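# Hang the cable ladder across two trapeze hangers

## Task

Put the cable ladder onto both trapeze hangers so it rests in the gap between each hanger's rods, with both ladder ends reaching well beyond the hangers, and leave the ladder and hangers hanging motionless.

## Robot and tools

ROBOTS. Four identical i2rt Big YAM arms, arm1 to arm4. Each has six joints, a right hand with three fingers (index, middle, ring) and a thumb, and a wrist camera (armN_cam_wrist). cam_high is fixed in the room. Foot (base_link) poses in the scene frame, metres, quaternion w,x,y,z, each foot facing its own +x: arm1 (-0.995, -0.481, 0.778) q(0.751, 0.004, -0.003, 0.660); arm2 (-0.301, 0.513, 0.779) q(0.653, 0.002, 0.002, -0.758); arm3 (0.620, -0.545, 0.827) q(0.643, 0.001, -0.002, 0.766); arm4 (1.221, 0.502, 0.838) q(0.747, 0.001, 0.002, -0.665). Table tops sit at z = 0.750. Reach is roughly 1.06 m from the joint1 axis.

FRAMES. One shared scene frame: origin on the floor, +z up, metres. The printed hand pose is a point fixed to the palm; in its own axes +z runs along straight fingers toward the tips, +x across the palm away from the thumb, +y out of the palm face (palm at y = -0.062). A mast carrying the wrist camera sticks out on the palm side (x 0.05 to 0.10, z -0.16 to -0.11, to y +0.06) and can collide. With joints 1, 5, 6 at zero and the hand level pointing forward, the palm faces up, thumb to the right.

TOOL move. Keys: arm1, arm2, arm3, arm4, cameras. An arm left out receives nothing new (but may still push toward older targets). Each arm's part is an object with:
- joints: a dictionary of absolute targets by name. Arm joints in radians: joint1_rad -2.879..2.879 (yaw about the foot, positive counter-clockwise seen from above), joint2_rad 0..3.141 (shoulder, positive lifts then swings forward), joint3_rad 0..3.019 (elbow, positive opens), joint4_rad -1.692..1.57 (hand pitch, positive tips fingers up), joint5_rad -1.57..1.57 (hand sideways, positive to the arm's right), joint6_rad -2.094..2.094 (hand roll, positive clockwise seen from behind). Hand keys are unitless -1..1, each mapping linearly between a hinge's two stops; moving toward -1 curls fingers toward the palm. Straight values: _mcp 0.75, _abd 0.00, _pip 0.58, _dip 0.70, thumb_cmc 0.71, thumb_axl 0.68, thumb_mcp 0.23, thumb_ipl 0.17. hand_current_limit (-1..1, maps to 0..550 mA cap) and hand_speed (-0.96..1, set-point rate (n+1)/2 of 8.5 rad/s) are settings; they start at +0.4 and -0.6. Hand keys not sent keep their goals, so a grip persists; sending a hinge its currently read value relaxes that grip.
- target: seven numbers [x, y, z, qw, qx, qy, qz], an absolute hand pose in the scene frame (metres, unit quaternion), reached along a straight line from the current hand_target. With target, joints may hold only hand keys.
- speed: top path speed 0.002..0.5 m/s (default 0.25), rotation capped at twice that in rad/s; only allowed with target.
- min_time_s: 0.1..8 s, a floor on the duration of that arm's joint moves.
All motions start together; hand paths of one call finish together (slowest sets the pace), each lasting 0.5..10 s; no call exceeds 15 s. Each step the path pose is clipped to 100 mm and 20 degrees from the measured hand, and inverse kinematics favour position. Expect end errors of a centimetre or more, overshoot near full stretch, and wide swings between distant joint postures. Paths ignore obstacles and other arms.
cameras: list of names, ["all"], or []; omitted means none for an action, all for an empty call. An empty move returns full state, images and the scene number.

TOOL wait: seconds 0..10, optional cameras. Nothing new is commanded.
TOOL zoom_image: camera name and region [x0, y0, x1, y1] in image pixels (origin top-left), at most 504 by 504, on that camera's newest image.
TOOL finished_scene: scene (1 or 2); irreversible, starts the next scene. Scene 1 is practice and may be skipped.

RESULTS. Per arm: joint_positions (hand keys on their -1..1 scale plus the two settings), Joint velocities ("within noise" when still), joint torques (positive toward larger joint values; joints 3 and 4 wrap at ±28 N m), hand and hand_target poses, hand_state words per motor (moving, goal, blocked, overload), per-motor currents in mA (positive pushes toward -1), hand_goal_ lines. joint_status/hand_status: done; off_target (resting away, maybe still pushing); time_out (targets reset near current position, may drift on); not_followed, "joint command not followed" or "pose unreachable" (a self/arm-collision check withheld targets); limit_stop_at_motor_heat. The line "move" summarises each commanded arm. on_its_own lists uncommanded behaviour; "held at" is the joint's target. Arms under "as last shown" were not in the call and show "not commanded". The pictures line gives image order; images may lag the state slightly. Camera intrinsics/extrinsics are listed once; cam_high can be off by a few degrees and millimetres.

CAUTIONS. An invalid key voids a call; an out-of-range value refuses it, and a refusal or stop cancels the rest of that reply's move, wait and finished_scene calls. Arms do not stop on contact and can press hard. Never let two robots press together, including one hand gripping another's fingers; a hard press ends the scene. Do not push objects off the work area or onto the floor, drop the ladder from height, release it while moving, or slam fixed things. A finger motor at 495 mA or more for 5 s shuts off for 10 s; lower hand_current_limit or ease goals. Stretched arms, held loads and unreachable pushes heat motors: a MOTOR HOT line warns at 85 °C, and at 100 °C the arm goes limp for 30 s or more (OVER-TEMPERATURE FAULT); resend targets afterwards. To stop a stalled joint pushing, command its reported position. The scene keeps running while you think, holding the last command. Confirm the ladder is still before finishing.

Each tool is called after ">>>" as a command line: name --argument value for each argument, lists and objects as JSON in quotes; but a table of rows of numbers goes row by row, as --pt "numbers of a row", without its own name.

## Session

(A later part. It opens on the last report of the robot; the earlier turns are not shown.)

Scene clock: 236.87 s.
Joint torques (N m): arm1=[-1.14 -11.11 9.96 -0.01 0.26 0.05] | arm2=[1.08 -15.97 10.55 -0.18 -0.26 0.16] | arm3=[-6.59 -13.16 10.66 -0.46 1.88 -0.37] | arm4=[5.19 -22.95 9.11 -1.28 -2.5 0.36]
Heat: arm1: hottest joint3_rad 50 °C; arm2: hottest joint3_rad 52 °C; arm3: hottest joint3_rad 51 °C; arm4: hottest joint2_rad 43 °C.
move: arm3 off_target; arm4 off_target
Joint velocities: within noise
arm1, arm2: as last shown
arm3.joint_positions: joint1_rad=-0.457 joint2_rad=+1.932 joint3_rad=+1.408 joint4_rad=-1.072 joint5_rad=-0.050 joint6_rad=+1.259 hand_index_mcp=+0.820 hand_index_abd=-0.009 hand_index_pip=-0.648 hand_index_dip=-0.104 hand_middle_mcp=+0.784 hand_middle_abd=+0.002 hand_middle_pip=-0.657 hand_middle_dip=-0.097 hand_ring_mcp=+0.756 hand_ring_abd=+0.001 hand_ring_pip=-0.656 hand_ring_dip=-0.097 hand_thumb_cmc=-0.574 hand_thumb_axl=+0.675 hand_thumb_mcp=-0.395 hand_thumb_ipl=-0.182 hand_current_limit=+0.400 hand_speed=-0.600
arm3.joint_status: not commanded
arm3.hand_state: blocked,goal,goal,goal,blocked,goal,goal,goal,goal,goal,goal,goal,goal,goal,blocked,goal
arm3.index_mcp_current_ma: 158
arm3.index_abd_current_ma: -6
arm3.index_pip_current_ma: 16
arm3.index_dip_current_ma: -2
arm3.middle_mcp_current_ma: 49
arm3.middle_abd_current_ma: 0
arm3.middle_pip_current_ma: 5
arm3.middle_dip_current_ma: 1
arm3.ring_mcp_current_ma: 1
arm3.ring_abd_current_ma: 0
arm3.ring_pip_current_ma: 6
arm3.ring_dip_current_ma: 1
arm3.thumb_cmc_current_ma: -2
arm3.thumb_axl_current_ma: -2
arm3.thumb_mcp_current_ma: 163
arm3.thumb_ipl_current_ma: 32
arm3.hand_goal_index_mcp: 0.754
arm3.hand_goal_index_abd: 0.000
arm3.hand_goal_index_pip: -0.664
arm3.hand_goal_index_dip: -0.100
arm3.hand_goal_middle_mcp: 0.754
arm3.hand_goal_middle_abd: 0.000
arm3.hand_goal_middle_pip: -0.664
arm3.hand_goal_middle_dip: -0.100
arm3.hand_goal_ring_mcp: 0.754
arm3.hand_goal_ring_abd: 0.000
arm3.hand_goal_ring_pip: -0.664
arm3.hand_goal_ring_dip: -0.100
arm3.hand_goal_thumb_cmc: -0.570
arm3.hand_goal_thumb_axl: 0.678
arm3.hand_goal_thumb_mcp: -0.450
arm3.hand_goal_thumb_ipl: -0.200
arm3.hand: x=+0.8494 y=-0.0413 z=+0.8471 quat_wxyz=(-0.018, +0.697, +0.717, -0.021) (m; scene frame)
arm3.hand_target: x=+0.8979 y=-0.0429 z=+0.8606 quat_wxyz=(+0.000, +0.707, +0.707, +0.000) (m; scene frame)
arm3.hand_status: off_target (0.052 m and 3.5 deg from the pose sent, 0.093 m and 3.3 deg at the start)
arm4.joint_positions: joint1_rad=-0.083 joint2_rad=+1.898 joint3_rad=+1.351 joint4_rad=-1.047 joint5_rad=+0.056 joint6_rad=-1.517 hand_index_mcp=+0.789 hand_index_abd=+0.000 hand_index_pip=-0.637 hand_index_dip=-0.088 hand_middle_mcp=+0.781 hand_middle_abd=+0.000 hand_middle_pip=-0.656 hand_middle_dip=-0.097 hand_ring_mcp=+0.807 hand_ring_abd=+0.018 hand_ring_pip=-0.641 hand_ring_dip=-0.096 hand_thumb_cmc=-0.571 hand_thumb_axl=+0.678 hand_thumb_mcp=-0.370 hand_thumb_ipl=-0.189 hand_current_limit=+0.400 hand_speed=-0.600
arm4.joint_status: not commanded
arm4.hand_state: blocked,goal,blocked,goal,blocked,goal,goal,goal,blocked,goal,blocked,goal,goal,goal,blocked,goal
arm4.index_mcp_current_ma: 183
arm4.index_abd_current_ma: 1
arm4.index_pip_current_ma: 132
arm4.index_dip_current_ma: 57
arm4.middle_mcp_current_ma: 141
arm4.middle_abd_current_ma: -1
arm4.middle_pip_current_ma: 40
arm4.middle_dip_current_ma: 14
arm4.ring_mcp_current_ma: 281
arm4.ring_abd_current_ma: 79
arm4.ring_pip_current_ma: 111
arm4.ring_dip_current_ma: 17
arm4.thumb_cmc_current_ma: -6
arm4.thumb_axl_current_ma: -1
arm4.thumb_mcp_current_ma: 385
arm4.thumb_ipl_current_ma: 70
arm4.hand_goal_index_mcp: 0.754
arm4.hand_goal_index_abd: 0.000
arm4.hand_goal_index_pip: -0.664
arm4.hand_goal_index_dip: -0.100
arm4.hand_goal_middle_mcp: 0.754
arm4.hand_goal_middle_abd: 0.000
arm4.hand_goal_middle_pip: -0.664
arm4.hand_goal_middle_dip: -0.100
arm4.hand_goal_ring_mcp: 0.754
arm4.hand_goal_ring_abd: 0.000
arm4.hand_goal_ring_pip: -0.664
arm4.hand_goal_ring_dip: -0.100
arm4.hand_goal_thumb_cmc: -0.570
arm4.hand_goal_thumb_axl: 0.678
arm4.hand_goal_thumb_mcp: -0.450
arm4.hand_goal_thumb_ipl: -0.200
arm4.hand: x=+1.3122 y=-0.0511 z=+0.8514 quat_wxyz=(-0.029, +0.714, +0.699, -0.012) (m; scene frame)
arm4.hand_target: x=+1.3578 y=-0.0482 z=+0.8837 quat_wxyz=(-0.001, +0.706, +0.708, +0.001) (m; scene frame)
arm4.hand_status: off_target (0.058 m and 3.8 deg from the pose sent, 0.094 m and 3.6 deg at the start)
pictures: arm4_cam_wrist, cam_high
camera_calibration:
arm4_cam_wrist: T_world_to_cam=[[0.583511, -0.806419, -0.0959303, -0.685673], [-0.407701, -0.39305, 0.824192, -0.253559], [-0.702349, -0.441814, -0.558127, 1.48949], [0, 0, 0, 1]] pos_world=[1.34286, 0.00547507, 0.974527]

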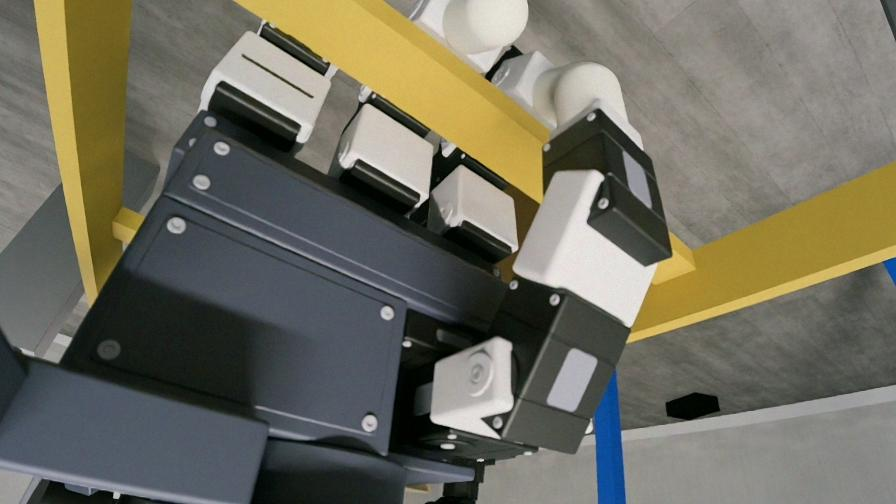

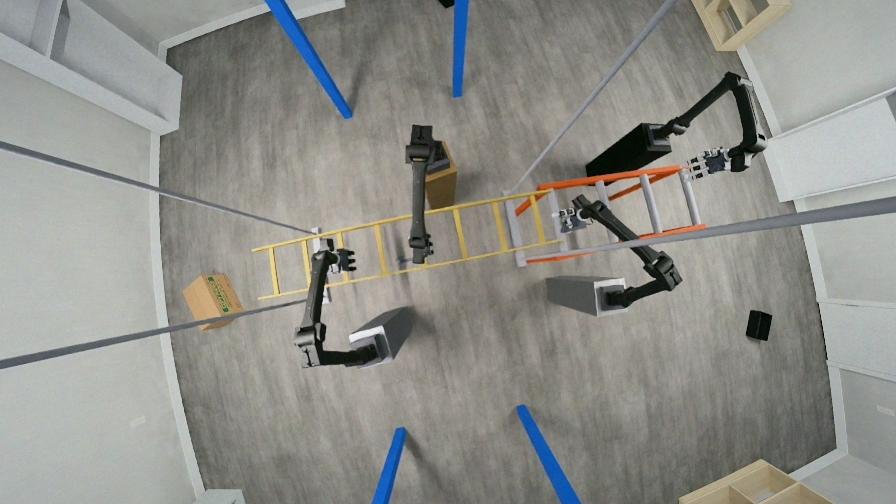

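>>> move --arm3 '{"target": [0.93, -0.04, 0.86, 0, 0.7071, 0.7071, 0], "speed": 0.05}' --arm4 '{"target": [1.385, -0.05, 0.885, 0, 0.7071, 0.7071, 0], "speed": 0.05}' --cameras '["cam_high"]'

>>> zoom_image --camera "cam_high" --region '[230, 180, 400, 330]'

>>> zoom_image --camera "cam_high" --region '[470, 150, 640, 300]'

Scene clock: 239.13 s.
Joint torques (N m): arm1=[-0.97 -11.4 9.77 -0.06 0.27 0.05] | arm2=[1.44 -16.21 10.61 -0.09 -0.25 0.14] | arm3=[-7.88 -13.51 10.92 -0.25 1.87 -0.44] | arm4=[6.01 -22.59 9.89 -1.36 -2.43 0.39]
Heat: arm1: hottest joint3_rad 50 °C; arm2: hottest joint3_rad 51 °C; arm3: hottest joint3_rad 51 °C; arm4: hottest joint2_rad 43 °C.
move: arm3 off_target; arm4 off_target
Joint velocities: within noise
arm1.joint_positions: joint1_rad=-0.283 joint2_rad=+1.364 joint3_rad=+1.498 joint4_rad=-1.689 joint5_rad=+0.008 joint6_rad=+1.148 hand_index_mcp=+0.754 hand_index_abd=-0.001 hand_index_pip=+0.573 hand_index_dip=+0.694 hand_middle_mcp=+0.754 hand_middle_abd=-0.001 hand_middle_pip=+0.574 hand_middle_dip=+0.693 hand_ring_mcp=+0.754 hand_ring_abd=+0.000 hand_ring_pip=+0.574 hand_ring_dip=+0.694 hand_thumb_cmc=-0.571 hand_thumb_axl=+0.675 hand_thumb_mcp=+0.217 hand_thumb_ipl=+0.164 hand_current_limit=+0.400 hand_speed=-0.600
arm1.joint_status: not commanded
arm1.hand_state: goal,goal,goal,goal,goal,goal,goal,goal,goal,goal,goal,goal,goal,goal,goal,goal
arm1.index_mcp_current_ma: 0
arm1.index_abd_current_ma: 0
arm1.index_pip_current_ma: -3
arm1.index_dip_current_ma: -3
arm1.middle_mcp_current_ma: 0
arm1.middle_abd_current_ma: -1
arm1.middle_pip_current_ma: -3
arm1.middle_dip_current_ma: -3
arm1.ring_mcp_current_ma: 0
arm1.ring_abd_current_ma: 0
arm1.ring_pip_current_ma: -3
arm1.ring_dip_current_ma: -3
arm1.thumb_cmc_current_ma: -2
arm1.thumb_axl_current_ma: -4
arm1.thumb_mcp_current_ma: -24
arm1.thumb_ipl_current_ma: -7
arm1.hand_goal_index_mcp: 0.754
arm1.hand_goal_index_abd: 0.000
arm1.hand_goal_index_pip: 0.576
arm1.hand_goal_index_dip: 0.696
arm1.hand_goal_middle_mcp: 0.754
arm1.hand_goal_middle_abd: 0.000
arm1.hand_goal_middle_pip: 0.576
arm1.hand_goal_middle_dip: 0.696
arm1.hand_goal_ring_mcp: 0.754
arm1.hand_goal_ring_abd: 0.000
arm1.hand_goal_ring_pip: 0.576
arm1.hand_goal_ring_dip: 0.696
arm1.hand_goal_thumb_cmc: -0.570
arm1.hand_goal_thumb_axl: 0.678
arm1.hand_goal_thumb_mcp: 0.226
arm1.hand_goal_thumb_ipl: 0.168
arm1.hand: x=-0.7503 y=-0.1468 z=+1.1005 quat_wxyz=(-0.003, +0.703, +0.711, +0.012) (m; scene frame)
arm1.hand_target: x=-0.7500 y=-0.1500 z=+1.0995 quat_wxyz=(-0.001, +0.707, +0.707, +0.008) (m; scene frame)
arm1.hand_status: not commanded
arm2: as last shown
arm3.joint_positions: joint1_rad=-0.495 joint2_rad=+1.954 joint3_rad=+1.442 joint4_rad=-1.093 joint5_rad=-0.048 joint6_rad=+1.217 hand_index_mcp=+0.822 hand_index_abd=-0.010 hand_index_pip=-0.648 hand_index_dip=-0.104 hand_middle_mcp=+0.784 hand_middle_abd=+0.001 hand_middle_pip=-0.657 hand_middle_dip=-0.097 hand_ring_mcp=+0.756 hand_ring_abd=+0.001 hand_ring_pip=-0.656 hand_ring_dip=-0.097 hand_thumb_cmc=-0.574 hand_thumb_axl=+0.674 hand_thumb_mcp=-0.398 hand_thumb_ipl=-0.182 hand_current_limit=+0.400 hand_speed=-0.600
arm3.joint_status: not commanded
arm3.hand_state: blocked,goal,goal,goal,blocked,goal,goal,goal,goal,goal,goal,goal,goal,goal,blocked,goal
arm3.index_mcp_current_ma: 163
arm3.index_abd_current_ma: -7
arm3.index_pip_current_ma: 17
arm3.index_dip_current_ma: -2
arm3.middle_mcp_current_ma: 49
arm3.middle_abd_current_ma: 0
arm3.middle_pip_current_ma: 5
arm3.middle_dip_current_ma: 1
arm3.ring_mcp_current_ma: 1
arm3.ring_abd_current_ma: 0
arm3.ring_pip_current_ma: 6
arm3.ring_dip_current_ma: 1
arm3.thumb_cmc_current_ma: -2
arm3.thumb_axl_current_ma: -2
arm3.thumb_mcp_current_ma: 149
arm3.thumb_ipl_current_ma: 32
arm3.hand_goal_index_mcp: 0.754
arm3.hand_goal_index_abd: 0.000
arm3.hand_goal_index_pip: -0.664
arm3.hand_goal_index_dip: -0.100
arm3.hand_goal_middle_mcp: 0.754
arm3.hand_goal_middle_abd: 0.000
arm3.hand_goal_middle_pip: -0.664
arm3.hand_goal_middle_dip: -0.100
arm3.hand_goal_ring_mcp: 0.754
arm3.hand_goal_ring_abd: 0.000
arm3.hand_goal_ring_pip: -0.664
arm3.hand_goal_ring_dip: -0.100
arm3.hand_goal_thumb_cmc: -0.570
arm3.hand_goal_thumb_axl: 0.678
arm3.hand_goal_thumb_mcp: -0.450
arm3.hand_goal_thumb_ipl: -0.200
arm3.hand: x=+0.8717 y=-0.0399 z=+0.8467 quat_wxyz=(-0.015, +0.695, +0.718, -0.023) (m; scene frame)
arm3.hand_target: x=+0.9272 y=-0.0439 z=+0.8608 quat_wxyz=(+0.001, +0.708, +0.707, +0.000) (m; scene frame)
arm3.hand_status: off_target (0.060 m and 3.7 deg from the pose sent, 0.082 m and 3.5 deg at the start)
arm4.joint_positions: joint1_rad=-0.043 joint2_rad=+1.898 joint3_rad=+1.351 joint4_rad=-1.048 joint5_rad=+0.054 joint6_rad=-1.473 hand_index_mcp=+0.789 hand_index_abd=+0.000 hand_index_pip=-0.637 hand_index_dip=-0.088 hand_middle_mcp=+0.781 hand_middle_abd=+0.000 hand_middle_pip=-0.656 hand_middle_dip=-0.097 hand_ring_mcp=+0.810 hand_ring_abd=+0.018 hand_ring_pip=-0.641 hand_ring_dip=-0.096 hand_thumb_cmc=-0.571 hand_thumb_axl=+0.678 hand_thumb_mcp=-0.370 hand_thumb_ipl=-0.189 hand_current_limit=+0.400 hand_speed=-0.600
arm4.joint_status: not commanded
arm4.hand_state: blocked,goal,blocked,goal,blocked,goal,goal,goal,blocked,goal,blocked,goal,goal,goal,blocked,goal
arm4.index_mcp_current_ma: 183
arm4.index_abd_current_ma: 1
arm4.index_pip_current_ma: 132
arm4.index_dip_current_ma: 57
arm4.middle_mcp_current_ma: 141
arm4.middle_abd_current_ma: -1
arm4.middle_pip_current_ma: 40
arm4.middle_dip_current_ma: 14
arm4.ring_mcp_current_ma: 294
arm4.ring_abd_current_ma: 79
arm4.ring_pip_current_ma: 110
arm4.ring_dip_current_ma: 17
arm4.thumb_cmc_current_ma: -6
arm4.thumb_axl_current_ma: -1
arm4.thumb_mcp_current_ma: 385
arm4.thumb_ipl_current_ma: 70
arm4.hand_goal_index_mcp: 0.754
arm4.hand_goal_index_abd: 0.000
arm4.hand_goal_index_pip: -0.664
arm4.hand_goal_index_dip: -0.100
arm4.hand_goal_middle_mcp: 0.754
arm4.hand_goal_middle_abd: 0.000
arm4.hand_goal_middle_pip: -0.664
arm4.hand_goal_middle_dip: -0.100
arm4.hand_goal_ring_mcp: 0.754
arm4.hand_goal_ring_abd: 0.000
arm4.hand_goal_ring_pip: -0.664
arm4.hand_goal_ring_dip: -0.100
arm4.hand_goal_thumb_cmc: -0.570
arm4.hand_goal_thumb_axl: 0.678
arm4.hand_goal_thumb_mcp: -0.450
arm4.hand_goal_thumb_ipl: -0.200
arm4.hand: x=+1.3338 y=-0.0505 z=+0.8515 quat_wxyz=(-0.028, +0.715, +0.698, -0.012) (m; scene frame)
arm4.hand_target: x=+1.3826 y=-0.0479 z=+0.8838 quat_wxyz=(+0.000, +0.706, +0.708, +0.001) (m; scene frame)
arm4.hand_status: off_target (0.061 m and 3.8 deg from the pose sent, 0.080 m and 3.8 deg at the start)
pictures: cam_high

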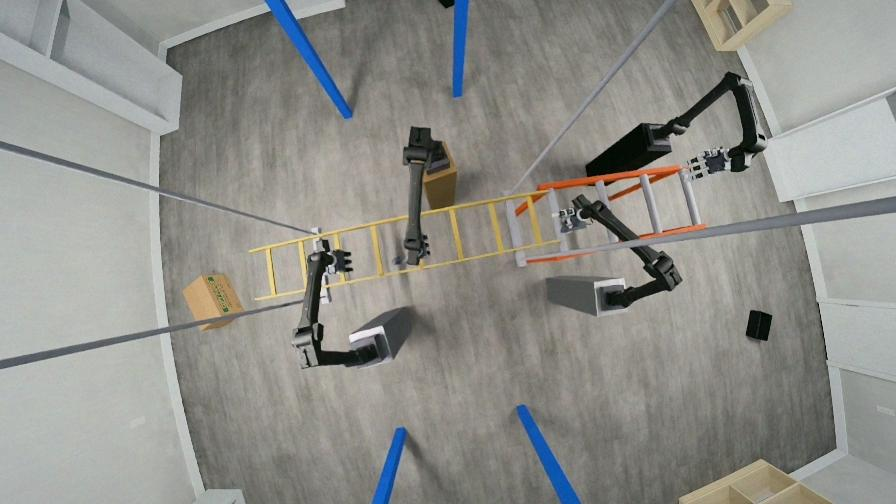

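Scaled by 2.965 from the camera's 896x504 image, which has a finer 1280x720 frame.

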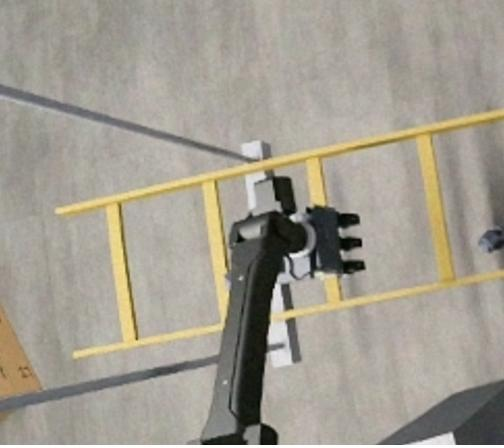

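Scaled by 2.965 from the camera's 896x504 image, which has a finer 1280x720 frame.

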